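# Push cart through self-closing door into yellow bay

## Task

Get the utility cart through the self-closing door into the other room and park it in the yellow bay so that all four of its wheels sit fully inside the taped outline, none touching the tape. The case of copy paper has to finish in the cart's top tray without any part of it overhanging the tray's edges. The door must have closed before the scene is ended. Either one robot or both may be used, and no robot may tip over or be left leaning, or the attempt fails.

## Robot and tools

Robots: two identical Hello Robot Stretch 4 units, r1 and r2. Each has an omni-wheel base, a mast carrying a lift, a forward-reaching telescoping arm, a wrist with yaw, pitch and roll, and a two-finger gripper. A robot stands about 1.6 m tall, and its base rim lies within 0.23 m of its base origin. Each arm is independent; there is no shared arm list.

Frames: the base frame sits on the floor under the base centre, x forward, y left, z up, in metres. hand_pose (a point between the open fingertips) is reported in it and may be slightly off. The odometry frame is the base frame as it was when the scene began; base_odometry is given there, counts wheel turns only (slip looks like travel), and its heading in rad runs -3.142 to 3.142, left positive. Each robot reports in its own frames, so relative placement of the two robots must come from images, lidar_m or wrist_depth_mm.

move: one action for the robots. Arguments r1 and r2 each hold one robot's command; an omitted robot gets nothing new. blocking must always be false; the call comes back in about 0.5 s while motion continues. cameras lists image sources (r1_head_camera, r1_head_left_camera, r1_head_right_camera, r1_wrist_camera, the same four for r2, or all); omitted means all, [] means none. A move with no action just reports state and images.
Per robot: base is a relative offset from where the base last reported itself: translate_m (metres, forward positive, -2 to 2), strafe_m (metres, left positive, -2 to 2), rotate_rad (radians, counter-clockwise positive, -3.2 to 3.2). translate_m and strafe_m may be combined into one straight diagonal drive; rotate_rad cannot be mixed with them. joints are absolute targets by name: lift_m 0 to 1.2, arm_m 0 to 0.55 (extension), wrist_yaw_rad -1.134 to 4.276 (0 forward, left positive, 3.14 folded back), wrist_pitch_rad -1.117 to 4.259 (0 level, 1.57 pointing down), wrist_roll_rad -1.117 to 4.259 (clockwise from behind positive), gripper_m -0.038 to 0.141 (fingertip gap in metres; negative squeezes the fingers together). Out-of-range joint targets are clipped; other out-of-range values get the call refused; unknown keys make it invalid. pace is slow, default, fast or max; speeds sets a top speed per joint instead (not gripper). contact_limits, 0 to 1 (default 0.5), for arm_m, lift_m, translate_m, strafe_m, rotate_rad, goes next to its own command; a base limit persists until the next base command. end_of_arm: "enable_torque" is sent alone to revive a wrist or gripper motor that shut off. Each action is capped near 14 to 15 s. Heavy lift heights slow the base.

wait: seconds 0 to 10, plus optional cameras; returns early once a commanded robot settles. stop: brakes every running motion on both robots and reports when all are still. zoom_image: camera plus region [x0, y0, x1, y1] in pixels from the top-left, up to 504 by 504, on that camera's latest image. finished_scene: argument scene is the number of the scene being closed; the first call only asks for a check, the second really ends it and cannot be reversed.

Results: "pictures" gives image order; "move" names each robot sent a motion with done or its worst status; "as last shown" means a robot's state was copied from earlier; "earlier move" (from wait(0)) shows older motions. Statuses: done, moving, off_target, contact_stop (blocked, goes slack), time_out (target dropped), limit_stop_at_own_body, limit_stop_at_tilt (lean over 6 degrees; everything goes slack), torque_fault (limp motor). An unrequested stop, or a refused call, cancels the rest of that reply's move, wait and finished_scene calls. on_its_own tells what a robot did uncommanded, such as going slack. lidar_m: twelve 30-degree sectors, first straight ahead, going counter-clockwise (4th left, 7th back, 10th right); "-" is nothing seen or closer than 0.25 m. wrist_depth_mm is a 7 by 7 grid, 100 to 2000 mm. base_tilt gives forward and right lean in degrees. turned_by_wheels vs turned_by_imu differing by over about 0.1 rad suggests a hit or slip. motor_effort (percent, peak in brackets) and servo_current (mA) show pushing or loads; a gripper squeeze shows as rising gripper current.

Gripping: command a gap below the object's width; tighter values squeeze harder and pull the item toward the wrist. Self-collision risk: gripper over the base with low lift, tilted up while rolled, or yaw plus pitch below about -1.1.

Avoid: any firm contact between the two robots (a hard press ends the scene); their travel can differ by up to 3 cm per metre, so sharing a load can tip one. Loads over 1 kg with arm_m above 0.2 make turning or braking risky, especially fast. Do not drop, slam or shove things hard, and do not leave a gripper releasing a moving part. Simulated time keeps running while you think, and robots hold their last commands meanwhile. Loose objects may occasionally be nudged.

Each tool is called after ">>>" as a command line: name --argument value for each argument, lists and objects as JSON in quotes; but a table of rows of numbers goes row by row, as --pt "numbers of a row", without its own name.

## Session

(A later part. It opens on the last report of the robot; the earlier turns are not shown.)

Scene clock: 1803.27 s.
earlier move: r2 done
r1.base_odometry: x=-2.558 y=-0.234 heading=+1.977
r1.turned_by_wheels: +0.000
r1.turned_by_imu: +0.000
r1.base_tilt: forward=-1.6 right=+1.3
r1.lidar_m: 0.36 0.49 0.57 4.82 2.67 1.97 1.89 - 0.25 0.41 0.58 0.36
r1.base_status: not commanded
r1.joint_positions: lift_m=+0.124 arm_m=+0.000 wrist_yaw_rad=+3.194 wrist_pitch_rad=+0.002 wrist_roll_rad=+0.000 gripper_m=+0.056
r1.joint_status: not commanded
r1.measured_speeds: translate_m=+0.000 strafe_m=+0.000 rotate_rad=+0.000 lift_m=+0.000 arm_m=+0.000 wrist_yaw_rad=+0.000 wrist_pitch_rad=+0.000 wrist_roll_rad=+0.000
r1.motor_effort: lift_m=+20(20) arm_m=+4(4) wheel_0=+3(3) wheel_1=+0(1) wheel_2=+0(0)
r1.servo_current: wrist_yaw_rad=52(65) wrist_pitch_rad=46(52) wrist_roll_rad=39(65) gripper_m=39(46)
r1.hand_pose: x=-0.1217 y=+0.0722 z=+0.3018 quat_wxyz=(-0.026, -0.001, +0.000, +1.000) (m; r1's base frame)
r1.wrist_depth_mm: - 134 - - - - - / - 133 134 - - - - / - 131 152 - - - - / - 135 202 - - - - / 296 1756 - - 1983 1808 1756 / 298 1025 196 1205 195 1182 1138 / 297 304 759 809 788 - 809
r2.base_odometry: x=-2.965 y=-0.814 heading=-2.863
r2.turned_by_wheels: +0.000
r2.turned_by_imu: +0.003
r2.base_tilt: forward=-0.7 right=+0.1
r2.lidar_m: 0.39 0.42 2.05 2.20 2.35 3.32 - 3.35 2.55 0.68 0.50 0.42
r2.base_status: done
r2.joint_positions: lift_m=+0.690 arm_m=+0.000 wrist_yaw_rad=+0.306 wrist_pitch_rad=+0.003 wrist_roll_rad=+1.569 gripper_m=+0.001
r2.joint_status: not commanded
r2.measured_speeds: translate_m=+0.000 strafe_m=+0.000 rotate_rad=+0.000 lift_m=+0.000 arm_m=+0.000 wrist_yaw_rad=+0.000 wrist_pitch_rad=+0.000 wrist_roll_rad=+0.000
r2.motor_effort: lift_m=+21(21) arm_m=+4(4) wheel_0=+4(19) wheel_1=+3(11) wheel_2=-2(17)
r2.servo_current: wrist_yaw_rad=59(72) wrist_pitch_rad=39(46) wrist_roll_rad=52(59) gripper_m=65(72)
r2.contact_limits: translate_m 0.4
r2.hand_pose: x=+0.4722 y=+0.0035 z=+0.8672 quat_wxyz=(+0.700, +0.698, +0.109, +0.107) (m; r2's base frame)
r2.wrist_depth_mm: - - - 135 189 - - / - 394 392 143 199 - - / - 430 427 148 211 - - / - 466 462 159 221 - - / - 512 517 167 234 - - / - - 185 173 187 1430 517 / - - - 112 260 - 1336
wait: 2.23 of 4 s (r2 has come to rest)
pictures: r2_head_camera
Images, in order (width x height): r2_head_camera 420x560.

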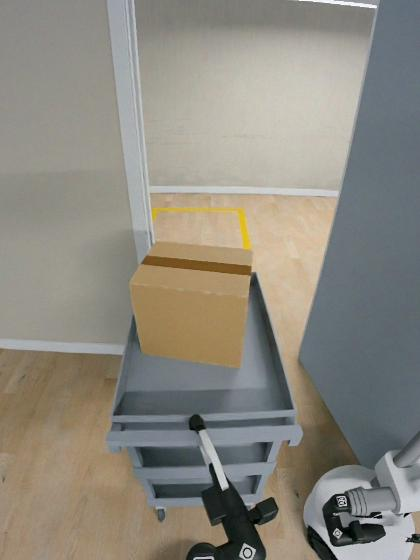

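>>> move --r2 '{"base": {"translate_m": -0.15, "strafe_m": -0.06}, "contact_limits": {"translate_m": 0.4}}' --blocking false --cameras '[]'

>>> wait --seconds 3 --cameras '[]'

>>> move --r2 '{"base": {"translate_m": 0.42, "strafe_m": 0.0}, "contact_limits": {"translate_m": 0.4}}' --blocking false --cameras '[]'

>>> wait --seconds 4 --cameras '["r2_head_camera"]'

Scene clock: 1830.60 s.
move: r2 moving
r1.base_odometry: x=-2.558 y=-0.234 heading=+1.977
r1.turned_by_wheels: +0.000
r1.turned_by_imu: +0.000
r1.base_tilt: forward=-1.6 right=+1.3
r1.lidar_m: 0.34 0.49 0.58 4.81 2.66 1.96 1.90 - 0.25 0.39 0.53 0.38
r1.base_status: not commanded
r1.joint_positions: lift_m=+0.124 arm_m=+0.000 wrist_yaw_rad=+3.194 wrist_pitch_rad=+0.002 wrist_roll_rad=+0.000 gripper_m=+0.056
r1.joint_status: not commanded
r1.measured_speeds: translate_m=+0.000 strafe_m=+0.000 rotate_rad=+0.000 lift_m=+0.000 arm_m=+0.000 wrist_yaw_rad=+0.000 wrist_pitch_rad=+0.000 wrist_roll_rad=+0.000
r1.motor_effort: lift_m=+20(20) arm_m=+4(4) wheel_0=+2(3) wheel_1=+0(0) wheel_2=+0(0)
r1.servo_current: wrist_yaw_rad=46(59) wrist_pitch_rad=39(46) wrist_roll_rad=46(59) gripper_m=39(52)
r1.hand_pose: x=-0.1217 y=+0.0722 z=+0.3018 quat_wxyz=(-0.026, -0.001, +0.000, +1.000) (m; r1's base frame)
r1.wrist_depth_mm: - 134 - - - - - / - 133 134 - - - - / - 131 152 - - - - / - 135 202 - - - - / 296 1708 - - - 1756 1756 / 298 1025 197 1229 196 1182 1118 / 297 304 759 798 788 - 809
r2.base_odometry: x=-2.938 y=-0.793 heading=-2.862
r2.turned_by_wheels: +0.000
r2.turned_by_imu: +0.001
r2.base_tilt: forward=-0.6 right=+0.0
r2.lidar_m: 0.41 0.43 2.13 2.21 2.31 3.41 - 3.33 2.52 2.45 0.51 0.41
r2.base_status: translate_m moving; strafe_m moving
r2.joint_positions: lift_m=+0.690 arm_m=+0.000 wrist_yaw_rad=+0.306 wrist_pitch_rad=+0.003 wrist_roll_rad=+1.569 gripper_m=+0.001
r2.joint_status: not commanded
r2.measured_speeds: translate_m=-0.122 strafe_m=-0.049 rotate_rad=+0.002 lift_m=+0.000 arm_m=+0.000 wrist_yaw_rad=+0.000 wrist_pitch_rad=+0.000 wrist_roll_rad=+0.000
r2.motor_effort: lift_m=+21(21) arm_m=-4(4) wheel_0=-2(8) wheel_1=-9(13) wheel_2=+17(21)
r2.servo_current: wrist_yaw_rad=46(59) wrist_pitch_rad=39(46) wrist_roll_rad=52(59) gripper_m=65(65)
r2.contact_limits: translate_m 0.4
r2.hand_pose: x=+0.4723 y=+0.0035 z=+0.8672 quat_wxyz=(+0.700, +0.698, +0.109, +0.107) (m; r2's base frame)
r2.wrist_depth_mm: - - - 139 193 - - / - 399 394 144 202 - - / - 439 430 153 212 - - / - 469 466 163 224 - - / - 517 521 172 236 - - / - - 184 179 188 1499 521 / - - - 112 259 1537 1308
pictures: none
No camera images: "cameras" was empty.

Scene clock: 1831.93 s.
earlier move: r2 done
r1.base_odometry: x=-2.558 y=-0.234 heading=+1.977
r1.turned_by_wheels: +0.000
r1.turned_by_imu: +0.000
r1.base_tilt: forward=-1.6 right=+1.3
r1.lidar_m: 0.29 0.32 0.54 4.79 2.66 1.94 1.89 - 0.25 0.44 0.49 0.34
r1.base_status: not commanded
r1.joint_positions: lift_m=+0.124 arm_m=+0.000 wrist_yaw_rad=+3.194 wrist_pitch_rad=+0.002 wrist_roll_rad=+0.000 gripper_m=+0.056
r1.joint_status: not commanded
r1.measured_speeds: translate_m=+0.000 strafe_m=+0.000 rotate_rad=+0.000 lift_m=+0.000 arm_m=+0.000 wrist_yaw_rad=+0.000 wrist_pitch_rad=+0.000 wrist_roll_rad=+0.000
r1.motor_effort: lift_m=+20(20) arm_m=+4(4) wheel_0=+2(3) wheel_1=+0(1) wheel_2=+0(1)
r1.servo_current: wrist_yaw_rad=46(72) wrist_pitch_rad=39(52) wrist_roll_rad=59(65) gripper_m=39(52)
r1.hand_pose: x=-0.1217 y=+0.0722 z=+0.3018 quat_wxyz=(-0.026, -0.001, +0.000, +1.000) (m; r1's base frame)
r1.wrist_depth_mm: - 134 - - - - - / - 133 134 - - - - / - 131 152 - - - - / - 135 202 - - - - / 296 1756 - - 1983 1863 1756 / 297 1025 196 1205 196 1160 1138 / 297 303 759 809 788 - 809
r2.base_odometry: x=-2.837 y=-0.715 heading=-2.863
r2.turned_by_wheels: -0.001
r2.turned_by_imu: -0.001
r2.base_tilt: forward=-0.6 right=+0.1
r2.lidar_m: 0.38 0.42 2.28 2.25 2.43 3.46 - 3.25 2.50 2.40 0.55 0.39
r2.base_status: done
r2.joint_positions: lift_m=+0.690 arm_m=+0.000 wrist_yaw_rad=+0.297 wrist_pitch_rad=+0.003 wrist_roll_rad=+1.569 gripper_m=+0.001
r2.joint_status: not commanded
r2.measured_speeds: translate_m=+0.000 strafe_m=+0.000 rotate_rad=+0.000 lift_m=+0.000 arm_m=+0.000 wrist_yaw_rad=+0.000 wrist_pitch_rad=+0.000 wrist_roll_rad=+0.000
r2.motor_effort: lift_m=+21(21) arm_m=-4(4) wheel_0=-6(9) wheel_1=-3(13) wheel_2=+3(21)
r2.servo_current: wrist_yaw_rad=46(59) wrist_pitch_rad=39(46) wrist_roll_rad=46(59) gripper_m=59(65)
r2.contact_limits: translate_m 0.4
r2.hand_pose: x=+0.4723 y=+0.0008 z=+0.8672 quat_wxyz=(+0.700, +0.698, +0.105, +0.104) (m; r2's base frame)
r2.wrist_depth_mm: - - - 153 209 - - / - - 415 159 214 - - / - 436 430 163 222 - - / - 469 462 168 229 - - / - 496 496 176 237 - - / - - 189 179 185 1499 544 / - - - 112 254 1708 488
wait: 1.33 of 3 s (r2 has come to rest)
pictures: none
No camera images: "cameras" was empty.

Scene clock: 1832.43 s.
move: r2 moving
r1.base_odometry: x=-2.558 y=-0.234 heading=+1.977
r1.turned_by_wheels: +0.000
r1.turned_by_imu: +0.000
r1.base_tilt: forward=-1.6 right=+1.3
r1.lidar_m: 0.31 0.47 0.52 4.81 2.66 1.96 1.88 - 0.25 0.41 0.54 0.34
r1.base_status: not commanded
r1.joint_positions: lift_m=+0.124 arm_m=+0.000 wrist_yaw_rad=+3.194 wrist_pitch_rad=+0.002 wrist_roll_rad=+0.000 gripper_m=+0.056
r1.joint_status: not commanded
r1.measured_speeds: translate_m=+0.000 strafe_m=+0.000 rotate_rad=+0.000 lift_m=+0.000 arm_m=+0.000 wrist_yaw_rad=+0.000 wrist_pitch_rad=+0.000 wrist_roll_rad=+0.000
r1.motor_effort: lift_m=+20(20) arm_m=+4(4) wheel_0=+2(3) wheel_1=+0(0) wheel_2=+0(0)
r1.servo_current: wrist_yaw_rad=39(59) wrist_pitch_rad=39(46) wrist_roll_rad=46(59) gripper_m=39(46)
r1.hand_pose: x=-0.1217 y=+0.0722 z=+0.3018 quat_wxyz=(-0.026, -0.001, +0.000, +1.000) (m; r1's base frame)
r1.wrist_depth_mm: - 134 - - - - - / - 133 134 - - - - / - 131 152 - - - - / - 135 202 - - - - / 296 1808 - - - 1808 1756 / 298 1008 196 1205 196 1138 1138 / 298 304 759 798 798 - 798
r2.base_odometry: x=-2.867 y=-0.723 heading=-2.863
r2.turned_by_wheels: +0.000
r2.turned_by_imu: +0.001
r2.base_tilt: forward=-0.7 right=+0.1
r2.lidar_m: 0.40 0.41 2.28 2.26 2.41 3.46 - 3.22 2.49 2.43 0.52 0.42
r2.base_status: translate_m moving; strafe_m moving
r2.joint_positions: lift_m=+0.690 arm_m=+0.000 wrist_yaw_rad=+0.297 wrist_pitch_rad=+0.003 wrist_roll_rad=+1.569 gripper_m=+0.001
r2.joint_status: not commanded
r2.measured_speeds: translate_m=+0.120 strafe_m=-0.001 rotate_rad=+0.001 lift_m=+0.000 arm_m=+0.000 wrist_yaw_rad=+0.009 wrist_pitch_rad=+0.000 wrist_roll_rad=+0.000
r2.motor_effort: lift_m=+21(21) arm_m=+0(4) wheel_0=+12(12) wheel_1=+10(10) wheel_2=-18(19)
r2.servo_current: wrist_yaw_rad=39(59) wrist_pitch_rad=33(46) wrist_roll_rad=59(59) gripper_m=65(65)
r2.contact_limits: translate_m 0.4
r2.hand_pose: x=+0.4722 y=+0.0009 z=+0.8672 quat_wxyz=(+0.700, +0.698, +0.106, +0.104) (m; r2's base frame)
r2.wrist_depth_mm: - - - 140 194 - - / - 449 402 144 202 - - / - 424 421 150 209 - - / - 455 452 158 219 - - / - 488 492 163 227 - - / - - 188 169 185 - 535 / - - - 112 247 1661 480
pictures: none
No camera images: "cameras" was empty.

Scene clock: 1834.83 s.
earlier move: r2 done
r1.base_odometry: x=-2.558 y=-0.234 heading=+1.977
r1.turned_by_wheels: +0.000
r1.turned_by_imu: +0.000
r1.base_tilt: forward=-1.6 right=+1.3
r1.lidar_m: 0.37 0.37 4.08 4.81 2.67 1.97 1.88 - 0.25 0.39 0.45 0.42
r1.base_status: not commanded
r1.joint_positions: lift_m=+0.124 arm_m=+0.000 wrist_yaw_rad=+3.194 wrist_pitch_rad=+0.002 wrist_roll_rad=+0.000 gripper_m=+0.056
r1.joint_status: not commanded
r1.measured_speeds: translate_m=+0.000 strafe_m=+0.000 rotate_rad=+0.000 lift_m=+0.000 arm_m=+0.000 wrist_yaw_rad=+0.000 wrist_pitch_rad=+0.000 wrist_roll_rad=+0.000
r1.motor_effort: lift_m=+20(20) arm_m=+4(4) wheel_0=+3(3) wheel_1=+0(1) wheel_2=+0(1)
r1.servo_current: wrist_yaw_rad=33(65) wrist_pitch_rad=39(52) wrist_roll_rad=46(72) gripper_m=39(46)
r1.hand_pose: x=-0.1217 y=+0.0722 z=+0.3018 quat_wxyz=(-0.026, -0.001, +0.000, +1.000) (m; r1's base frame)
r1.wrist_depth_mm: - 134 - - - - - / - 133 134 - - - - / - 131 152 - - - - / - 135 202 - - - - / 294 1756 - - - 1808 1756 / 298 1025 197 1205 196 1160 1138 / 297 303 759 798 788 - 798
r2.base_odometry: x=-3.241 y=-0.830 heading=-2.863
r2.turned_by_wheels: +0.000
r2.turned_by_imu: +0.002
r2.base_tilt: forward=-0.6 right=+0.0
r2.lidar_m: 0.42 0.42 1.66 2.25 2.39 3.44 - 3.28 2.50 0.36 0.36 0.42
r2.base_status: done
r2.joint_positions: lift_m=+0.690 arm_m=+0.000 wrist_yaw_rad=+0.296 wrist_pitch_rad=+0.003 wrist_roll_rad=+1.569 gripper_m=+0.001
r2.joint_status: not commanded
r2.measured_speeds: translate_m=+0.000 strafe_m=+0.000 rotate_rad=+0.000 lift_m=+0.000 arm_m=+0.000 wrist_yaw_rad=+0.000 wrist_pitch_rad=+0.000 wrist_roll_rad=+0.000
r2.motor_effort: lift_m=+21(21) arm_m=+4(4) wheel_0=-1(16) wheel_1=+3(13) wheel_2=-5(22)
r2.servo_current: wrist_yaw_rad=52(59) wrist_pitch_rad=39(46) wrist_roll_rad=46(59) gripper_m=65(72)
r2.contact_limits: translate_m 0.4
r2.hand_pose: x=+0.4722 y=+0.0006 z=+0.8672 quat_wxyz=(+0.700, +0.698, +0.105, +0.104) (m; r2's base frame)
r2.wrist_depth_mm: - - - 137 192 - - / - 397 392 144 200 - - / - 433 427 151 211 - - / - - 462 160 221 - - / - 512 508 167 233 - - / - - 185 173 189 - 525 / - - - 112 257 - 1118
wait: 2.40 of 4 s (r2 has come to rest)
pictures: r2_head_camera
Images, in order (width x height): r2_head_camera 420x560.

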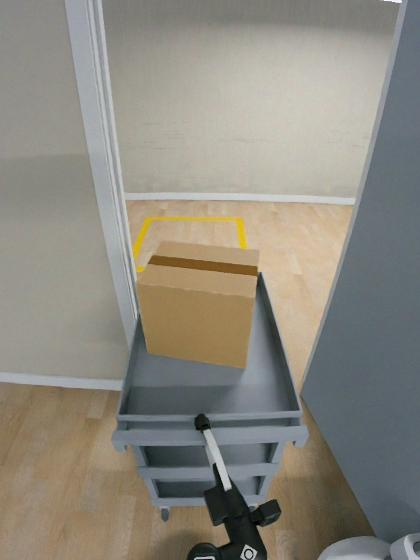

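>>> zoom_image --camera "r2_head_camera" --region '[40, 180, 380, 460]'

Scaled by 1.482 from the camera's 420x560 image, which has a finer 1200x1600 frame.

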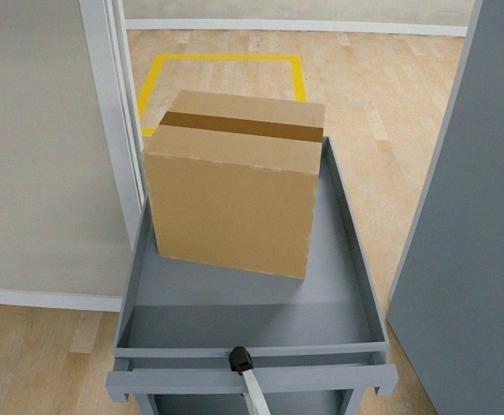

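>>> move --r2 '{"base": {"translate_m": 0.6, "strafe_m": -0.015}, "contact_limits": {"translate_m": 0.4}}' --blocking false --cameras '[]'

>>> wait --seconds 5 --cameras '["r2_head_camera"]'

>>> zoom_image --camera "r2_head_camera" --region '[40, 180, 380, 460]'

Scene clock: 1904.90 s.
move: r2 moving
r1.base_odometry: x=-2.558 y=-0.234 heading=+1.977
r1.turned_by_wheels: +0.000
r1.turned_by_imu: +0.000
r1.base_tilt: forward=-1.6 right=+1.3
r1.lidar_m: 0.36 0.37 4.08 4.81 2.68 1.97 1.88 - 0.25 0.41 0.47 0.45
r1.base_status: not commanded
r1.joint_positions: lift_m=+0.124 arm_m=+0.000 wrist_yaw_rad=+3.194 wrist_pitch_rad=+0.002 wrist_roll_rad=+0.000 gripper_m=+0.056
r1.joint_status: not commanded
r1.measured_speeds: translate_m=+0.000 strafe_m=+0.000 rotate_rad=+0.000 lift_m=+0.000 arm_m=+0.000 wrist_yaw_rad=+0.000 wrist_pitch_rad=+0.000 wrist_roll_rad=+0.000
r1.motor_effort: lift_m=+20(20) arm_m=+4(4) wheel_0=+3(3) wheel_1=+0(1) wheel_2=+0(0)
r1.servo_current: wrist_yaw_rad=46(59) wrist_pitch_rad=46(52) wrist_roll_rad=52(65) gripper_m=46(46)
r1.hand_pose: x=-0.1217 y=+0.0722 z=+0.3018 quat_wxyz=(-0.026, -0.001, +0.000, +1.000) (m; r1's base frame)
r1.wrist_depth_mm: - 134 - - - - - / - 133 134 - - - - / - 131 152 - - - - / - 135 202 - - - - / 296 1756 - - - 1863 1756 / 297 1025 196 1205 195 1182 1118 / 298 304 759 798 798 - 798
r2.base_odometry: x=-3.271 y=-0.838 heading=-2.863
r2.turned_by_wheels: +0.000
r2.turned_by_imu: +0.000
r2.base_tilt: forward=-0.7 right=+0.0
r2.lidar_m: 0.41 0.42 1.62 2.23 2.40 3.41 - 3.29 2.50 0.34 0.34 0.40
r2.base_status: translate_m moving; strafe_m moving
r2.joint_positions: lift_m=+0.690 arm_m=+0.000 wrist_yaw_rad=+0.296 wrist_pitch_rad=+0.003 wrist_roll_rad=+1.569 gripper_m=+0.001
r2.joint_status: not commanded
r2.measured_speeds: translate_m=+0.122 strafe_m=-0.003 rotate_rad=-0.002 lift_m=+0.000 arm_m=+0.000 wrist_yaw_rad=+0.000 wrist_pitch_rad=+0.000 wrist_roll_rad=+0.000
r2.motor_effort: lift_m=+21(21) arm_m=+4(4) wheel_0=+8(9) wheel_1=+7(9) wheel_2=-15(19)
r2.servo_current: wrist_yaw_rad=59(59) wrist_pitch_rad=46(46) wrist_roll_rad=52(52) gripper_m=65(65)
r2.contact_limits: translate_m 0.4
r2.hand_pose: x=+0.4722 y=+0.0006 z=+0.8672 quat_wxyz=(+0.700, +0.698, +0.105, +0.104) (m; r2's base frame)
r2.wrist_depth_mm: - - - 132 187 - - / - 394 389 140 196 - - / - 430 427 146 206 - - / - - 466 155 217 - - / - 512 512 164 229 683 - / - - 185 171 189 - 512 / - - - 112 257 - -
pictures: none
No camera images: "cameras" was empty.

Scene clock: 1907.87 s.
earlier move: r2 done
r1.base_odometry: x=-2.558 y=-0.234 heading=+1.977
r1.turned_by_wheels: +0.000
r1.turned_by_imu: +0.000
r1.base_tilt: forward=-1.6 right=+1.3
r1.lidar_m: 2.82 2.93 4.12 4.80 2.63 1.98 1.88 - 0.25 0.43 0.53 0.51
r1.base_status: not commanded
r1.joint_positions: lift_m=+0.124 arm_m=+0.000 wrist_yaw_rad=+3.194 wrist_pitch_rad=+0.002 wrist_roll_rad=+0.000 gripper_m=+0.056
r1.joint_status: not commanded
r1.measured_speeds: translate_m=+0.000 strafe_m=+0.000 rotate_rad=+0.000 lift_m=+0.000 arm_m=+0.000 wrist_yaw_rad=+0.000 wrist_pitch_rad=+0.000 wrist_roll_rad=+0.000
r1.motor_effort: lift_m=+20(20) arm_m=+4(4) wheel_0=+2(3) wheel_1=+0(1) wheel_2=+0(0)
r1.servo_current: wrist_yaw_rad=46(72) wrist_pitch_rad=39(52) wrist_roll_rad=59(72) gripper_m=46(52)
r1.hand_pose: x=-0.1217 y=+0.0722 z=+0.3018 quat_wxyz=(-0.026, -0.001, +0.000, +1.000) (m; r1's base frame)
r1.wrist_depth_mm: - 134 - - - - - / - 133 134 - - - - / - 131 152 - - - - / - 135 202 - - - - / 296 1708 - - - 1808 1756 / 297 1008 197 1205 196 1160 1138 / 297 303 759 798 798 - 809
r2.base_odometry: x=-3.822 y=-0.981 heading=-2.863
r2.turned_by_wheels: +0.000
r2.turned_by_imu: +0.001
r2.base_tilt: forward=-0.7 right=+0.1
r2.lidar_m: 0.39 0.45 0.79 2.21 2.33 3.39 - 0.54 0.53 0.62 0.62 0.39
r2.base_status: done
r2.joint_positions: lift_m=+0.690 arm_m=+0.000 wrist_yaw_rad=+0.298 wrist_pitch_rad=+0.003 wrist_roll_rad=+1.569 gripper_m=+0.001
r2.joint_status: not commanded
r2.measured_speeds: translate_m=+0.000 strafe_m=+0.000 rotate_rad=+0.000 lift_m=+0.000 arm_m=+0.000 wrist_yaw_rad=+0.000 wrist_pitch_rad=+0.000 wrist_roll_rad=+0.000
r2.motor_effort: lift_m=+21(21) arm_m=+4(5) wheel_0=+4(13) wheel_1=+4(10) wheel_2=-1(19)
r2.servo_current: wrist_yaw_rad=33(59) wrist_pitch_rad=39(46) wrist_roll_rad=59(59) gripper_m=59(72)
r2.contact_limits: translate_m 0.4
r2.hand_pose: x=+0.4722 y=+0.0011 z=+0.8672 quat_wxyz=(+0.700, +0.698, +0.106, +0.104) (m; r2's base frame)
r2.wrist_depth_mm: - 368 364 117 172 - - / - 382 387 - 183 183 - / - 436 427 134 197 - - / - - 477 146 212 699 - / - - 549 158 229 1618 549 / - - 190 170 188 1661 496 / - - - 112 266 1808 1229
wait: 2.97 of 5 s (r2 has come to rest)
pictures: r2_head_camera
Images, in order (width x height): r2_head_camera 420x560.

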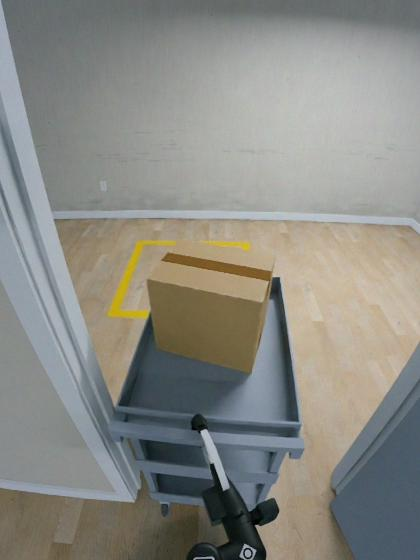

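Scaled by 1.482 from the camera's 420x560 image, which has a finer 1200x1600 frame.

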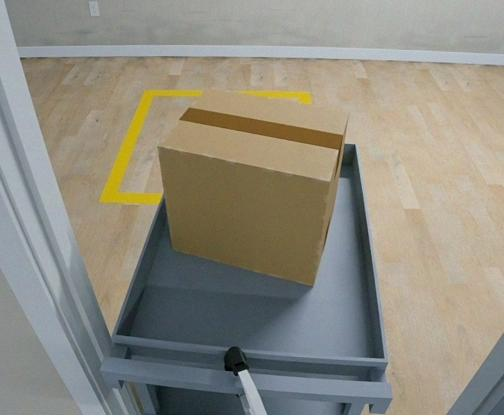

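>>> move --r2 '{"base": {"translate_m": 0.6, "strafe_m": -0.055}, "contact_limits": {"translate_m": 0.4}}' --blocking false --cameras '[]'

>>> wait --seconds 5 --cameras '["r2_head_camera"]'

>>> zoom_image --camera "r2_head_camera" --region '[40, 180, 380, 460]'

Scene clock: 1941.90 s.
move: r2 moving
r1.base_odometry: x=-2.558 y=-0.234 heading=+1.977
r1.turned_by_wheels: +0.000
r1.turned_by_imu: +0.000
r1.base_tilt: forward=-1.6 right=+1.3
r1.lidar_m: 2.81 2.96 4.09 4.80 2.62 1.94 1.86 - 0.25 0.42 0.57 0.52
r1.base_status: not commanded
r1.joint_positions: lift_m=+0.124 arm_m=+0.000 wrist_yaw_rad=+3.194 wrist_pitch_rad=+0.002 wrist_roll_rad=+0.000 gripper_m=+0.056
r1.joint_status: not commanded
r1.measured_speeds: translate_m=+0.000 strafe_m=+0.000 rotate_rad=+0.000 lift_m=+0.000 arm_m=+0.000 wrist_yaw_rad=+0.000 wrist_pitch_rad=+0.000 wrist_roll_rad=+0.000
r1.motor_effort: lift_m=+20(20) arm_m=+4(4) wheel_0=+3(3) wheel_1=+0(0) wheel_2=+0(0)
r1.servo_current: wrist_yaw_rad=33(59) wrist_pitch_rad=33(46) wrist_roll_rad=33(52) gripper_m=46(46)
r1.hand_pose: x=-0.1217 y=+0.0722 z=+0.3018 quat_wxyz=(-0.026, -0.001, +0.000, +1.000) (m; r1's base frame)
r1.wrist_depth_mm: - 134 - - - - - / - 133 134 - - - - / - 131 152 - - - - / - 135 202 - - - - / 296 1756 - - - 1808 1756 / 297 1008 197 1205 196 1160 1118 / 297 303 768 809 788 - 809
r2.base_odometry: x=-3.853 y=-0.986 heading=-2.862
r2.turned_by_wheels: +0.001
r2.turned_by_imu: +0.001
r2.base_tilt: forward=-0.7 right=+0.0
r2.lidar_m: 0.39 0.42 0.72 2.23 2.35 3.39 - 0.56 0.54 0.60 0.61 0.39
r2.base_status: translate_m moving; strafe_m moving
r2.joint_positions: lift_m=+0.690 arm_m=+0.000 wrist_yaw_rad=+0.299 wrist_pitch_rad=+0.003 wrist_roll_rad=+1.569 gripper_m=+0.001
r2.joint_status: not commanded
r2.measured_speeds: translate_m=+0.122 strafe_m=-0.012 rotate_rad=+0.002 lift_m=+0.000 arm_m=+0.000 wrist_yaw_rad=+0.005 wrist_pitch_rad=+0.000 wrist_roll_rad=+0.000
r2.motor_effort: lift_m=+21(21) arm_m=+4(4) wheel_0=+13(14) wheel_1=+8(10) wheel_2=-14(17)
r2.servo_current: wrist_yaw_rad=52(59) wrist_pitch_rad=39(46) wrist_roll_rad=46(65) gripper_m=65(65)
r2.contact_limits: translate_m 0.4
r2.hand_pose: x=+0.4722 y=+0.0014 z=+0.8672 quat_wxyz=(+0.700, +0.698, +0.106, +0.104) (m; r2's base frame)
r2.wrist_depth_mm: - 362 359 114 169 169 - / - 379 384 125 181 181 - / - 436 427 131 195 - - / - - 477 143 210 691 - / - - 544 155 228 1661 564 / - - 189 170 189 1661 500 / - - - 112 264 1921 1255
pictures: none
No camera images: "cameras" was empty.

Scene clock: 1944.90 s.
earlier move: r2 done
r1.base_odometry: x=-2.558 y=-0.234 heading=+1.977
r1.turned_by_wheels: +0.000
r1.turned_by_imu: +0.000
r1.base_tilt: forward=-1.6 right=+1.3
r1.lidar_m: 2.80 2.96 4.11 4.79 2.66 1.97 1.88 - 0.25 0.43 0.96 1.40
r1.base_status: not commanded
r1.joint_positions: lift_m=+0.124 arm_m=+0.000 wrist_yaw_rad=+3.194 wrist_pitch_rad=+0.002 wrist_roll_rad=+0.000 gripper_m=+0.056
r1.joint_status: not commanded
r1.measured_speeds: translate_m=+0.000 strafe_m=+0.000 rotate_rad=+0.000 lift_m=+0.000 arm_m=+0.000 wrist_yaw_rad=+0.000 wrist_pitch_rad=+0.000 wrist_roll_rad=+0.000
r1.motor_effort: lift_m=+20(20) arm_m=+4(4) wheel_0=+3(3) wheel_1=+0(1) wheel_2=+0(0)
r1.servo_current: wrist_yaw_rad=52(78) wrist_pitch_rad=46(52) wrist_roll_rad=46(65) gripper_m=39(46)
r1.hand_pose: x=-0.1217 y=+0.0722 z=+0.3018 quat_wxyz=(-0.026, -0.001, +0.000, +1.000) (m; r1's base frame)
r1.wrist_depth_mm: - 134 - - - - - / - 133 134 - - - - / - 131 152 - - - - / - 135 202 - - - - / 296 1756 - - - 1863 1708 / 298 1025 197 1205 195 1160 1118 / 297 303 759 798 798 - 809
r2.base_odometry: x=-4.414 y=-1.093 heading=-2.862
r2.turned_by_wheels: +0.000
r2.turned_by_imu: +0.003
r2.base_tilt: forward=-0.6 right=+0.1
r2.lidar_m: 0.41 0.45 2.28 0.29 2.48 3.41 1.11 0.85 0.49 0.49 2.62 0.38
r2.base_status: done
r2.joint_positions: lift_m=+0.690 arm_m=+0.000 wrist_yaw_rad=+0.304 wrist_pitch_rad=+0.003 wrist_roll_rad=+1.569 gripper_m=+0.001
r2.joint_status: not commanded
r2.measured_speeds: translate_m=+0.000 strafe_m=+0.000 rotate_rad=+0.000 lift_m=+0.000 arm_m=+0.000 wrist_yaw_rad=+0.000 wrist_pitch_rad=+0.000 wrist_roll_rad=+0.000
r2.motor_effort: lift_m=+21(21) arm_m=+4(5) wheel_0=+4(16) wheel_1=+3(11) wheel_2=-2(17)
r2.servo_current: wrist_yaw_rad=59(59) wrist_pitch_rad=39(46) wrist_roll_rad=52(72) gripper_m=59(65)
r2.contact_limits: translate_m 0.4
r2.hand_pose: x=+0.4722 y=+0.0029 z=+0.8672 quat_wxyz=(+0.700, +0.698, +0.108, +0.106) (m; r2's base frame)
r2.wrist_depth_mm: - 347 351 108 162 165 - / - 379 382 117 176 175 - / - 439 430 125 190 - - / - - 488 139 207 676 - / - - - 150 227 1708 544 / - - 190 170 189 1618 496 / - - - 112 271 1756 1255
wait: 3.00 of 5 s (r2 has come to rest)
pictures: r2_head_camera
Images, in order (width x height): r2_head_camera 420x560.

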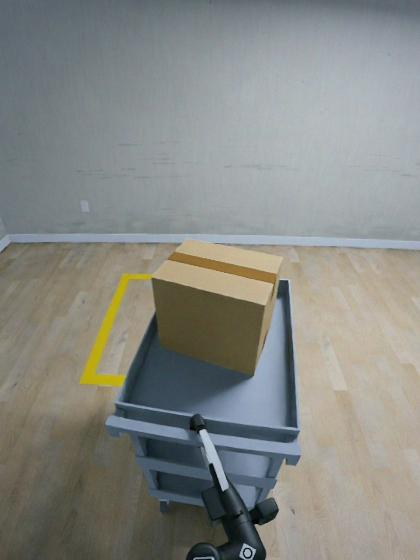

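Scaled by 1.482 from the camera's 420x560 image, which has a finer 1200x1600 frame.

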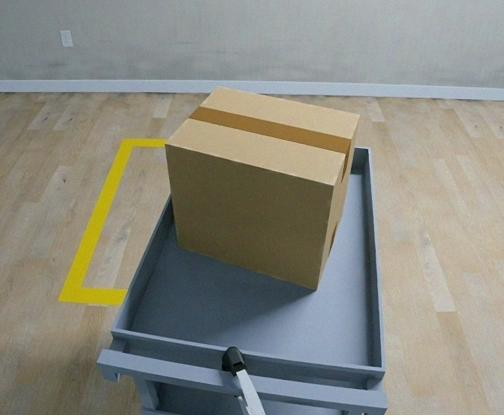

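>>> move --r2 '{"base": {"translate_m": 0.72, "strafe_m": -0.135}, "contact_limits": {"translate_m": 0.4}}' --blocking false --cameras '[]'

>>> wait --seconds 6 --cameras '["r2_head_camera"]'

>>> zoom_image --camera "r2_head_camera" --region '[0, 220, 340, 500]'

Scene clock: 2018.27 s.
move: r2 moving
r1.base_odometry: x=-2.558 y=-0.234 heading=+1.977
r1.turned_by_wheels: +0.000
r1.turned_by_imu: +0.000
r1.base_tilt: forward=-1.6 right=+1.2
r1.lidar_m: 2.81 2.94 4.12 4.80 2.63 1.96 1.90 - 0.25 0.38 0.98 1.40
r1.base_status: not commanded
r1.joint_positions: lift_m=+0.124 arm_m=+0.000 wrist_yaw_rad=+3.194 wrist_pitch_rad=+0.002 wrist_roll_rad=+0.000 gripper_m=+0.056
r1.joint_status: not commanded
r1.measured_speeds: translate_m=+0.000 strafe_m=+0.000 rotate_rad=+0.000 lift_m=+0.000 arm_m=+0.000 wrist_yaw_rad=+0.000 wrist_pitch_rad=+0.000 wrist_roll_rad=+0.000
r1.motor_effort: lift_m=+20(20) arm_m=+4(4) wheel_0=+3(3) wheel_1=+0(0) wheel_2=+0(0)
r1.servo_current: wrist_yaw_rad=39(52) wrist_pitch_rad=46(46) wrist_roll_rad=46(52) gripper_m=39(46)
r1.hand_pose: x=-0.1217 y=+0.0722 z=+0.3018 quat_wxyz=(-0.026, -0.001, +0.000, +1.000) (m; r1's base frame)
r1.wrist_depth_mm: - 134 - - - - - / - 133 134 - - - - / - 131 152 - - - - / - 135 202 - - - - / 296 1756 - - 1983 1808 1708 / 297 1025 196 1182 195 1160 1118 / 297 303 768 809 798 - 809
r2.base_odometry: x=-4.445 y=-1.096 heading=-2.862
r2.turned_by_wheels: +0.001
r2.turned_by_imu: +0.001
r2.base_tilt: forward=-0.7 right=+0.0
r2.lidar_m: 0.41 0.42 2.31 0.30 2.60 3.43 1.14 0.79 0.50 0.52 2.62 0.37
r2.base_status: translate_m moving; strafe_m moving
r2.joint_positions: lift_m=+0.690 arm_m=+0.000 wrist_yaw_rad=+0.304 wrist_pitch_rad=+0.003 wrist_roll_rad=+1.569 gripper_m=+0.001
r2.joint_status: not commanded
r2.measured_speeds: translate_m=+0.122 strafe_m=-0.022 rotate_rad=+0.008 lift_m=+0.000 arm_m=+0.000 wrist_yaw_rad=+0.000 wrist_pitch_rad=+0.000 wrist_roll_rad=+0.000
r2.motor_effort: lift_m=+21(21) arm_m=+4(4) wheel_0=+9(14) wheel_1=+7(9) wheel_2=-14(16)
r2.servo_current: wrist_yaw_rad=46(59) wrist_pitch_rad=39(46) wrist_roll_rad=52(65) gripper_m=65(65)
r2.contact_limits: translate_m 0.4
r2.hand_pose: x=+0.4722 y=+0.0029 z=+0.8672 quat_wxyz=(+0.700, +0.698, +0.108, +0.106) (m; r2's base frame)
r2.wrist_depth_mm: - 343 347 103 158 161 - / - 377 382 115 172 172 - / - 436 427 121 186 - - / - - 492 135 204 647 - / - - - 146 225 1661 539 / - - 189 163 185 1708 500 / - - - 112 271 1983 1229
pictures: none
No camera images: "cameras" was empty.

Scene clock: 2021.67 s.
earlier move: r2 done
r1.base_odometry: x=-2.558 y=-0.234 heading=+1.977
r1.turned_by_wheels: +0.000
r1.turned_by_imu: +0.000
r1.base_tilt: forward=-1.6 right=+1.3
r1.lidar_m: 2.80 2.95 4.08 4.81 2.65 1.96 1.89 - 0.25 0.41 1.33 1.39
r1.base_status: not commanded
r1.joint_positions: lift_m=+0.124 arm_m=+0.000 wrist_yaw_rad=+3.194 wrist_pitch_rad=+0.002 wrist_roll_rad=+0.000 gripper_m=+0.056
r1.joint_status: not commanded
r1.measured_speeds: translate_m=+0.000 strafe_m=+0.000 rotate_rad=+0.000 lift_m=+0.000 arm_m=+0.000 wrist_yaw_rad=+0.000 wrist_pitch_rad=+0.000 wrist_roll_rad=+0.000
r1.motor_effort: lift_m=+20(20) arm_m=+4(4) wheel_0=+2(3) wheel_1=+0(1) wheel_2=+0(1)
r1.servo_current: wrist_yaw_rad=26(65) wrist_pitch_rad=46(52) wrist_roll_rad=33(65) gripper_m=46(52)
r1.hand_pose: x=-0.1217 y=+0.0722 z=+0.3018 quat_wxyz=(-0.026, -0.001, +0.000, +1.000) (m; r1's base frame)
r1.wrist_depth_mm: - 134 - - - - - / - 133 134 - - - - / - 131 152 - - - - / - 135 202 - - - - / 296 1756 - - - 1808 1756 / 298 1025 196 1205 195 1160 1118 / 297 303 759 798 788 - 809
r2.base_odometry: x=-5.143 y=-1.162 heading=-2.862
r2.turned_by_wheels: +0.000
r2.turned_by_imu: +0.004
r2.base_tilt: forward=-0.7 right=+0.0
r2.lidar_m: 0.39 0.43 2.37 2.05 0.88 0.73 1.62 0.79 1.01 2.36 2.55 0.39
r2.base_status: done
r2.joint_positions: lift_m=+0.690 arm_m=+0.000 wrist_yaw_rad=+0.305 wrist_pitch_rad=+0.003 wrist_roll_rad=+1.569 gripper_m=+0.001
r2.joint_status: not commanded
r2.measured_speeds: translate_m=+0.000 strafe_m=+0.000 rotate_rad=+0.000 lift_m=+0.000 arm_m=+0.000 wrist_yaw_rad=+0.000 wrist_pitch_rad=+0.000 wrist_roll_rad=+0.000
r2.motor_effort: lift_m=+21(21) arm_m=+4(5) wheel_0=+4(19) wheel_1=+4(10) wheel_2=-2(16)
r2.servo_current: wrist_yaw_rad=46(65) wrist_pitch_rad=46(52) wrist_roll_rad=46(65) gripper_m=52(72)
r2.contact_limits: translate_m 0.4
r2.hand_pose: x=+0.4722 y=+0.0033 z=+0.8672 quat_wxyz=(+0.700, +0.698, +0.108, +0.107) (m; r2's base frame)
r2.wrist_depth_mm: - 362 364 114 169 169 - / - 382 382 126 181 181 - / - 424 427 131 195 - - / - 508 484 144 211 699 - / - - 554 157 229 1756 549 / - - 190 171 189 1661 496 / - - - 112 268 1808 1229
wait: 3.40 of 6 s (r2 has come to rest)
pictures: r2_head_camera
Images, in order (width x height): r2_head_camera 420x560.

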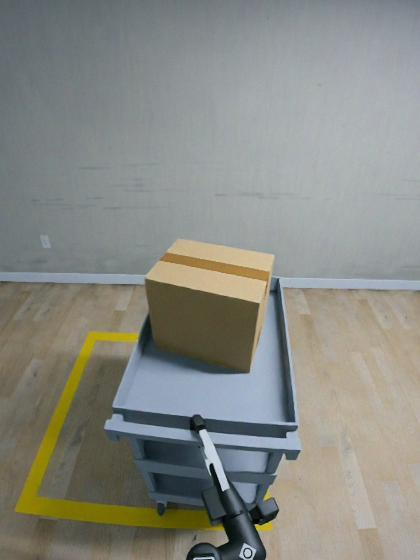

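Scaled by 1.482 from the camera's 420x560 image, which has a finer 1200x1600 frame.

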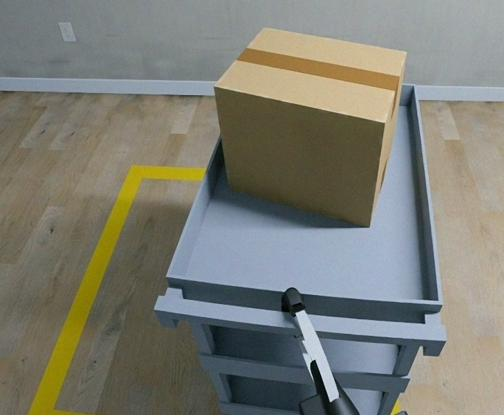

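>>> wait --seconds 0 --cameras '["r2_head_camera", "r2_head_left_camera"]'

Scene clock: 2048.30 s.
r1.base_odometry: x=-2.558 y=-0.234 heading=+1.977
r1.turned_by_wheels: +0.000
r1.turned_by_imu: +0.000
r1.base_tilt: forward=-1.5 right=+1.3
r1.lidar_m: 2.82 2.95 4.08 4.81 2.66 1.96 1.89 - 0.25 0.39 1.32 1.43
r1.base_status: not commanded
r1.joint_positions: lift_m=+0.124 arm_m=+0.000 wrist_yaw_rad=+3.194 wrist_pitch_rad=+0.002 wrist_roll_rad=+0.000 gripper_m=+0.056
r1.joint_status: not commanded
r1.measured_speeds: translate_m=+0.000 strafe_m=+0.000 rotate_rad=+0.000 lift_m=+0.000 arm_m=+0.000 wrist_yaw_rad=+0.000 wrist_pitch_rad=+0.000 wrist_roll_rad=+0.000
r1.motor_effort: lift_m=+20(20) arm_m=+4(4) wheel_0=+3(3) wheel_1=+0(1) wheel_2=+0(1)
r1.servo_current: wrist_yaw_rad=65(65) wrist_pitch_rad=46(52) wrist_roll_rad=52(65) gripper_m=46(52)
r1.hand_pose: x=-0.1217 y=+0.0722 z=+0.3018 quat_wxyz=(-0.026, -0.001, +0.000, +1.000) (m; r1's base frame)
r1.wrist_depth_mm: - 135 - - - - - / - 133 134 - - - - / - 131 152 - - - - / - 135 202 - - - - / 296 1756 - - 1983 1808 1756 / 297 1008 197 1205 196 1138 1118 / 298 303 759 809 788 - 798
r2.base_odometry: x=-5.143 y=-1.162 heading=-2.862
r2.turned_by_wheels: +0.000
r2.turned_by_imu: +0.000
r2.base_tilt: forward=-0.7 right=+0.0
r2.lidar_m: 0.41 0.44 2.35 2.04 0.86 0.78 1.59 0.82 1.00 2.36 2.53 0.39
r2.base_status: done
r2.joint_positions: lift_m=+0.690 arm_m=+0.000 wrist_yaw_rad=+0.305 wrist_pitch_rad=+0.003 wrist_roll_rad=+1.569 gripper_m=+0.001
r2.joint_status: not commanded
r2.measured_speeds: translate_m=+0.000 strafe_m=+0.000 rotate_rad=+0.000 lift_m=+0.000 arm_m=+0.000 wrist_yaw_rad=+0.000 wrist_pitch_rad=+0.000 wrist_roll_rad=+0.000
r2.motor_effort: lift_m=+21(21) arm_m=+4(5) wheel_0=+4(19) wheel_1=+4(10) wheel_2=-2(16)
r2.servo_current: wrist_yaw_rad=46(65) wrist_pitch_rad=33(52) wrist_roll_rad=59(65) gripper_m=59(72)
r2.contact_limits: translate_m 0.4
r2.hand_pose: x=+0.4722 y=+0.0033 z=+0.8672 quat_wxyz=(+0.700, +0.698, +0.108, +0.107) (m; r2's base frame)
r2.wrist_depth_mm: - 357 364 114 169 169 - / - 382 382 126 181 182 - / - 421 427 131 195 - - / - 504 480 144 211 715 - / - - 549 156 229 1661 549 / - - 190 171 189 1661 504 / - - - 112 267 1808 1229
pictures: r2_head_camera, r2_head_left_camera
Images, in order (width x height): r2_head_camera 420x560, r2_head_left_camera 420x672.

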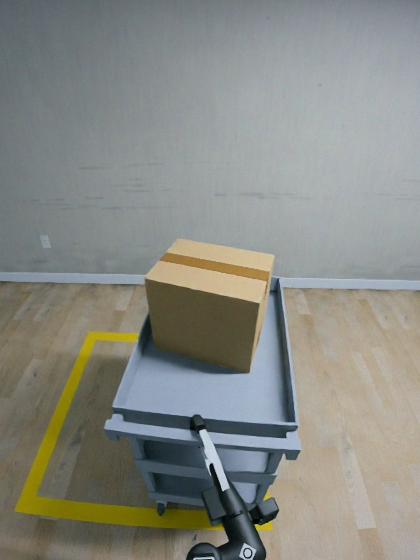

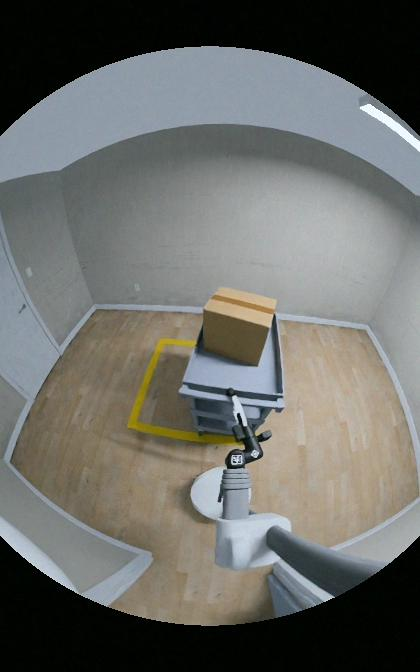

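>>> zoom_image --camera "r2_head_camera" --region '[0, 400, 300, 560]'

>>> zoom_image --camera "r2_head_left_camera" --region '[100, 320, 300, 470]'

Scaled by 1.680 from the camera's 420x560 image, which has a finer 1200x1600 frame.

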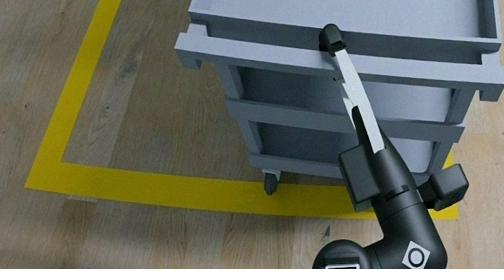

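Scaled by 2.520 from the camera's 420x672 image, which has a finer 600x960 frame.

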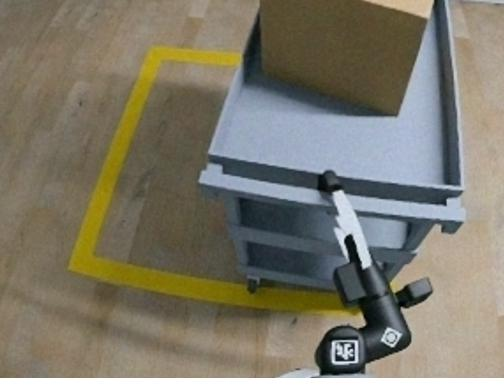

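>>> move --r2 '{"base": {"translate_m": 0.27, "strafe_m": 0.14}, "pace": "slow", "contact_limits": {"translate_m": 0.4}}' --cameras '[]' --blocking false

>>> wait --seconds 6 --cameras '["r2_head_camera"]'

>>> zoom_image --camera "r2_head_camera" --region '[0, 400, 300, 560]'

Scene clock: 2089.27 s.
move: r2 moving
r1.base_odometry: x=-2.558 y=-0.234 heading=+1.977
r1.turned_by_wheels: +0.000
r1.turned_by_imu: +0.000
r1.base_tilt: forward=-1.6 right=+1.3
r1.lidar_m: 2.81 2.95 4.08 4.80 2.64 1.98 1.86 - 0.25 0.40 1.28 1.43
r1.base_status: not commanded
r1.joint_positions: lift_m=+0.124 arm_m=+0.000 wrist_yaw_rad=+3.194 wrist_pitch_rad=+0.002 wrist_roll_rad=+0.000 gripper_m=+0.056
r1.joint_status: not commanded
r1.measured_speeds: translate_m=+0.000 strafe_m=+0.000 rotate_rad=+0.000 lift_m=+0.000 arm_m=+0.000 wrist_yaw_rad=+0.000 wrist_pitch_rad=+0.000 wrist_roll_rad=+0.000
r1.motor_effort: lift_m=+20(20) arm_m=+4(4) wheel_0=+3(3) wheel_1=+0(1) wheel_2=+0(0)
r1.servo_current: wrist_yaw_rad=52(65) wrist_pitch_rad=52(52) wrist_roll_rad=72(72) gripper_m=39(52)
r1.hand_pose: x=-0.1217 y=+0.0722 z=+0.3018 quat_wxyz=(-0.026, -0.001, +0.000, +1.000) (m; r1's base frame)
r1.wrist_depth_mm: - 134 - - - - - / - 133 134 - - - - / - 131 152 - - - - / - 135 202 - - - - / 294 1756 - - - 1808 1756 / 298 1025 197 1205 196 1160 1138 / 298 303 759 798 788 - 809
r2.base_odometry: x=-5.153 y=-1.172 heading=-2.862
r2.turned_by_wheels: +0.000
r2.turned_by_imu: +0.000
r2.base_tilt: forward=-0.7 right=+0.1
r2.lidar_m: 0.42 0.44 2.34 2.09 0.85 0.74 1.63 0.81 1.06 2.40 2.51 0.39
r2.base_status: translate_m moving; strafe_m moving
r2.joint_positions: lift_m=+0.690 arm_m=+0.000 wrist_yaw_rad=+0.301 wrist_pitch_rad=+0.003 wrist_roll_rad=+1.569 gripper_m=+0.001
r2.joint_status: not commanded
r2.measured_speeds: translate_m=+0.048 strafe_m=+0.024 rotate_rad=+0.000 lift_m=+0.000 arm_m=+0.000 wrist_yaw_rad=-0.019 wrist_pitch_rad=+0.000 wrist_roll_rad=+0.000
r2.motor_effort: lift_m=+21(21) arm_m=+4(4) wheel_0=+6(7) wheel_1=+8(10) wheel_2=-12(13)
r2.servo_current: wrist_yaw_rad=46(59) wrist_pitch_rad=39(46) wrist_roll_rad=39(59) gripper_m=59(65)
r2.contact_limits: translate_m 0.4
r2.hand_pose: x=+0.4722 y=+0.0021 z=+0.8672 quat_wxyz=(+0.700, +0.698, +0.107, +0.105) (m; r2's base frame)
r2.wrist_depth_mm: - 359 375 115 171 173 - / - 382 387 - 182 183 - / - 424 427 132 196 - - / - 496 484 145 211 - - / - - 549 157 229 1708 554 / - - 190 169 189 1661 496 / - - - 112 264 1983 1205
pictures: none
No camera images: "cameras" was empty.

Scene clock: 2092.97 s.
earlier move: r2 done
r1.base_odometry: x=-2.558 y=-0.234 heading=+1.977
r1.turned_by_wheels: +0.000
r1.turned_by_imu: +0.000
r1.base_tilt: forward=-1.6 right=+1.3
r1.lidar_m: 2.80 2.91 4.08 4.81 2.66 1.97 1.86 - 0.25 0.41 1.32 1.41
r1.base_status: not commanded
r1.joint_positions: lift_m=+0.124 arm_m=+0.000 wrist_yaw_rad=+3.194 wrist_pitch_rad=+0.002 wrist_roll_rad=+0.000 gripper_m=+0.056
r1.joint_status: not commanded
r1.measured_speeds: translate_m=+0.000 strafe_m=+0.000 rotate_rad=+0.000 lift_m=+0.000 arm_m=+0.000 wrist_yaw_rad=+0.000 wrist_pitch_rad=+0.000 wrist_roll_rad=+0.000
r1.motor_effort: lift_m=+20(20) arm_m=+4(4) wheel_0=+3(3) wheel_1=+0(1) wheel_2=+0(1)
r1.servo_current: wrist_yaw_rad=52(72) wrist_pitch_rad=46(52) wrist_roll_rad=33(72) gripper_m=39(52)
r1.hand_pose: x=-0.1217 y=+0.0722 z=+0.3018 quat_wxyz=(-0.026, -0.001, +0.000, +1.000) (m; r1's base frame)
r1.wrist_depth_mm: - 134 - - - - - / - 133 134 - - - - / - 131 152 - - - - / - 135 202 - - - - / 296 1756 - - - 1808 1756 / 297 1025 197 1229 196 1182 1118 / 298 303 759 798 798 - 798
r2.base_odometry: x=-5.363 y=-1.371 heading=-2.862
r2.turned_by_wheels: +0.000
r2.turned_by_imu: -0.002
r2.base_tilt: forward=-0.7 right=+0.1
r2.lidar_m: 0.43 0.49 2.18 2.14 1.23 0.91 1.89 1.10 1.43 2.52 2.47 0.35
r2.base_status: done
r2.joint_positions: lift_m=+0.690 arm_m=+0.000 wrist_yaw_rad=+0.295 wrist_pitch_rad=+0.003 wrist_roll_rad=+1.569 gripper_m=+0.001
r2.joint_status: not commanded
r2.measured_speeds: translate_m=+0.000 strafe_m=+0.000 rotate_rad=+0.000 lift_m=+0.000 arm_m=+0.000 wrist_yaw_rad=+0.000 wrist_pitch_rad=+0.000 wrist_roll_rad=+0.000
r2.motor_effort: lift_m=+21(21) arm_m=+4(5) wheel_0=+0(7) wheel_1=+2(10) wheel_2=-9(15)
r2.servo_current: wrist_yaw_rad=46(65) wrist_pitch_rad=39(46) wrist_roll_rad=39(59) gripper_m=65(72)
r2.contact_limits: translate_m 0.4
r2.hand_pose: x=+0.4722 y=+0.0003 z=+0.8672 quat_wxyz=(+0.700, +0.699, +0.105, +0.103) (m; r2's base frame)
r2.wrist_depth_mm: - 338 338 - - 147 - / - 382 387 - 160 156 - / - 449 452 109 177 181 - / - - 521 123 200 569 574 / - - - 138 230 1708 504 / - - 186 168 189 1708 1281 / - - - 112 357 366 370
wait: 3.70 of 6 s (r2 has come to rest)
pictures: r2_head_camera
Images, in order (width x height): r2_head_camera 420x560.

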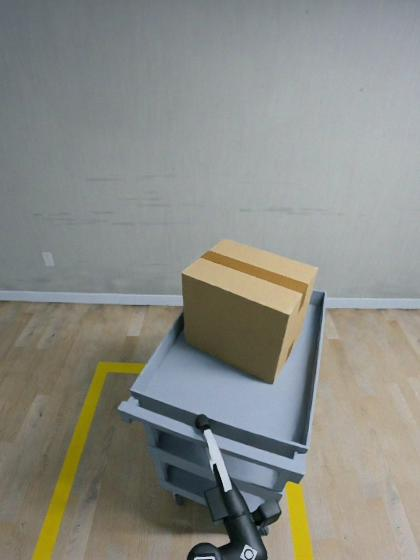

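Scaled by 1.680 from the camera's 420x560 image, which has a finer 1200x1600 frame.

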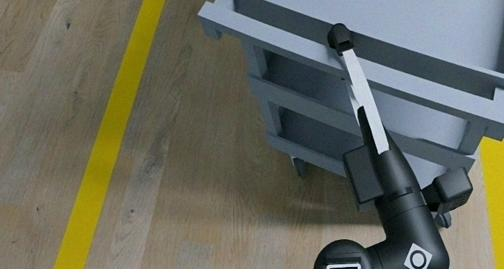

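>>> move --r2 '{"base": {"translate_m": -0.15, "strafe_m": 0.22}, "pace": "slow", "contact_limits": {"translate_m": 0.4}}' --cameras '[]' --blocking false

>>> wait --seconds 6 --cameras '["r2_head_camera"]'

>>> zoom_image --camera "r2_head_camera" --region '[0, 330, 420, 560]'

Scene clock: 2123.40 s.
move: r2 moving
r1.base_odometry: x=-2.558 y=-0.234 heading=+1.977
r1.turned_by_wheels: +0.000
r1.turned_by_imu: +0.000
r1.base_tilt: forward=-1.6 right=+1.3
r1.lidar_m: 2.82 2.93 4.10 4.79 2.65 1.97 1.87 - 0.25 0.40 1.30 1.43
r1.base_status: not commanded
r1.joint_positions: lift_m=+0.124 arm_m=+0.000 wrist_yaw_rad=+3.194 wrist_pitch_rad=+0.002 wrist_roll_rad=+0.000 gripper_m=+0.056
r1.joint_status: not commanded
r1.measured_speeds: translate_m=+0.000 strafe_m=+0.000 rotate_rad=+0.000 lift_m=+0.000 arm_m=+0.000 wrist_yaw_rad=+0.000 wrist_pitch_rad=+0.000 wrist_roll_rad=+0.000
r1.motor_effort: lift_m=+20(20) arm_m=+4(4) wheel_0=+2(3) wheel_1=+0(0) wheel_2=+0(1)
r1.servo_current: wrist_yaw_rad=39(59) wrist_pitch_rad=46(46) wrist_roll_rad=33(59) gripper_m=39(46)
r1.hand_pose: x=-0.1217 y=+0.0722 z=+0.3018 quat_wxyz=(-0.026, -0.001, +0.000, +1.000) (m; r1's base frame)
r1.wrist_depth_mm: - 134 - - - - - / - 133 134 - - - - / - 131 152 - - - - / - 135 202 - - - - / 294 1708 - - - 1808 1808 / 298 1025 197 1205 195 1182 1118 / 298 303 759 798 788 - 798
r2.base_odometry: x=-5.354 y=-1.379 heading=-2.863
r2.turned_by_wheels: +0.000
r2.turned_by_imu: +0.000
r2.base_tilt: forward=-0.7 right=+0.1
r2.lidar_m: 0.44 0.49 2.17 2.11 1.24 0.94 1.89 1.11 1.39 2.55 2.53 0.36
r2.base_status: translate_m moving; strafe_m moving
r2.joint_positions: lift_m=+0.690 arm_m=+0.000 wrist_yaw_rad=+0.293 wrist_pitch_rad=+0.003 wrist_roll_rad=+1.569 gripper_m=+0.001
r2.joint_status: not commanded
r2.measured_speeds: translate_m=-0.029 strafe_m=+0.041 rotate_rad=+0.001 lift_m=+0.000 arm_m=+0.000 wrist_yaw_rad=-0.008 wrist_pitch_rad=+0.000 wrist_roll_rad=+0.000
r2.motor_effort: lift_m=+21(21) arm_m=+4(4) wheel_0=-20(20) wheel_1=+2(6) wheel_2=+9(9)
r2.servo_current: wrist_yaw_rad=65(65) wrist_pitch_rad=39(46) wrist_roll_rad=46(46) gripper_m=59(65)
r2.contact_limits: translate_m 0.4
r2.hand_pose: x=+0.4722 y=-0.0003 z=+0.8672 quat_wxyz=(+0.700, +0.699, +0.104, +0.102) (m; r2's base frame)
r2.wrist_depth_mm: - 340 345 - - 150 - / - 387 394 103 162 159 - / - 452 452 113 181 181 - / - - 525 127 204 574 - / - - - 142 234 1661 508 / - - 185 167 185 1661 1205 / - - - 112 364 366 373
pictures: none
No camera images: "cameras" was empty.

Scene clock: 2126.83 s.
earlier move: r2 done
r1.base_odometry: x=-2.558 y=-0.234 heading=+1.977
r1.turned_by_wheels: +0.000
r1.turned_by_imu: +0.000
r1.base_tilt: forward=-1.5 right=+1.2
r1.lidar_m: 2.80 2.97 4.10 4.79 2.68 1.96 1.88 - 0.25 0.42 1.33 1.42
r1.base_status: not commanded
r1.joint_positions: lift_m=+0.124 arm_m=+0.000 wrist_yaw_rad=+3.194 wrist_pitch_rad=+0.002 wrist_roll_rad=+0.000 gripper_m=+0.056
r1.joint_status: not commanded
r1.measured_speeds: translate_m=+0.000 strafe_m=+0.000 rotate_rad=+0.000 lift_m=+0.000 arm_m=+0.000 wrist_yaw_rad=+0.000 wrist_pitch_rad=+0.000 wrist_roll_rad=+0.000
r1.motor_effort: lift_m=+20(20) arm_m=+4(4) wheel_0=+3(3) wheel_1=+0(1) wheel_2=+0(1)
r1.servo_current: wrist_yaw_rad=59(72) wrist_pitch_rad=39(59) wrist_roll_rad=59(72) gripper_m=46(52)
r1.hand_pose: x=-0.1217 y=+0.0722 z=+0.3018 quat_wxyz=(-0.026, -0.001, +0.000, +1.000) (m; r1's base frame)
r1.wrist_depth_mm: - 134 - - - - - / - 133 134 - - - - / - 131 152 - - - - / - 135 202 - - - - / 296 1756 - - - 1808 1808 / 297 1025 196 1229 196 1160 1138 / 297 303 759 798 788 - 798
r2.base_odometry: x=-5.159 y=-1.541 heading=-2.862
r2.turned_by_wheels: +0.001
r2.turned_by_imu: -0.001
r2.base_tilt: forward=-0.6 right=+0.1
r2.lidar_m: 0.40 0.52 2.00 1.93 1.00 0.77 0.72 1.11 1.14 2.73 2.73 0.36
r2.base_status: done
r2.joint_positions: lift_m=+0.690 arm_m=+0.000 wrist_yaw_rad=+0.292 wrist_pitch_rad=+0.003 wrist_roll_rad=+1.569 gripper_m=+0.001
r2.joint_status: not commanded
r2.measured_speeds: translate_m=+0.000 strafe_m=+0.000 rotate_rad=+0.000 lift_m=+0.000 arm_m=+0.000 wrist_yaw_rad=+0.000 wrist_pitch_rad=+0.000 wrist_roll_rad=+0.000
r2.motor_effort: lift_m=+21(21) arm_m=-3(4) wheel_0=-6(20) wheel_1=+3(6) wheel_2=+8(10)
r2.servo_current: wrist_yaw_rad=46(65) wrist_pitch_rad=39(52) wrist_roll_rad=46(59) gripper_m=59(72)
r2.contact_limits: translate_m 0.4
r2.hand_pose: x=+0.4722 y=-0.0006 z=+0.8672 quat_wxyz=(+0.700, +0.699, +0.104, +0.102) (m; r2's base frame)
r2.wrist_depth_mm: - 338 338 - - 126 - / - 397 399 - - 137 - / - 466 492 - 162 167 - / - - - - 191 559 517 / - - - 122 235 1661 477 / - - 187 142 186 1499 427 / - - - 112 389 1808 1229
wait: 3.43 of 6 s (r2 has come to rest)
pictures: r2_head_camera
Images, in order (width x height): r2_head_camera 420x560.

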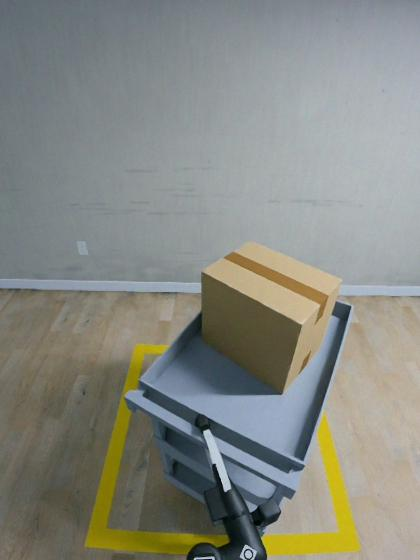

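Scaled by 1.200 from the camera's 420x560 image, which has a finer 1200x1600 frame.

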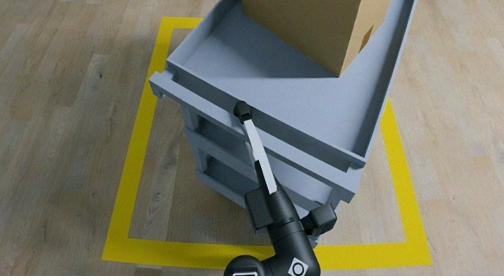

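>>> zoom_image --camera "r2_head_camera" --region '[120, 460, 320, 560]'

Scaled by 2.520 from the camera's 420x560 image, which has a finer 1200x1600 frame.

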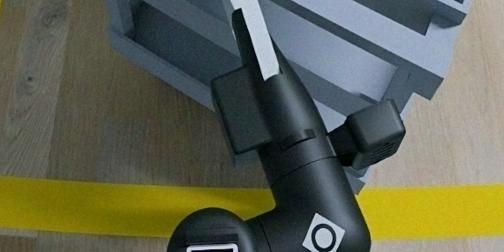

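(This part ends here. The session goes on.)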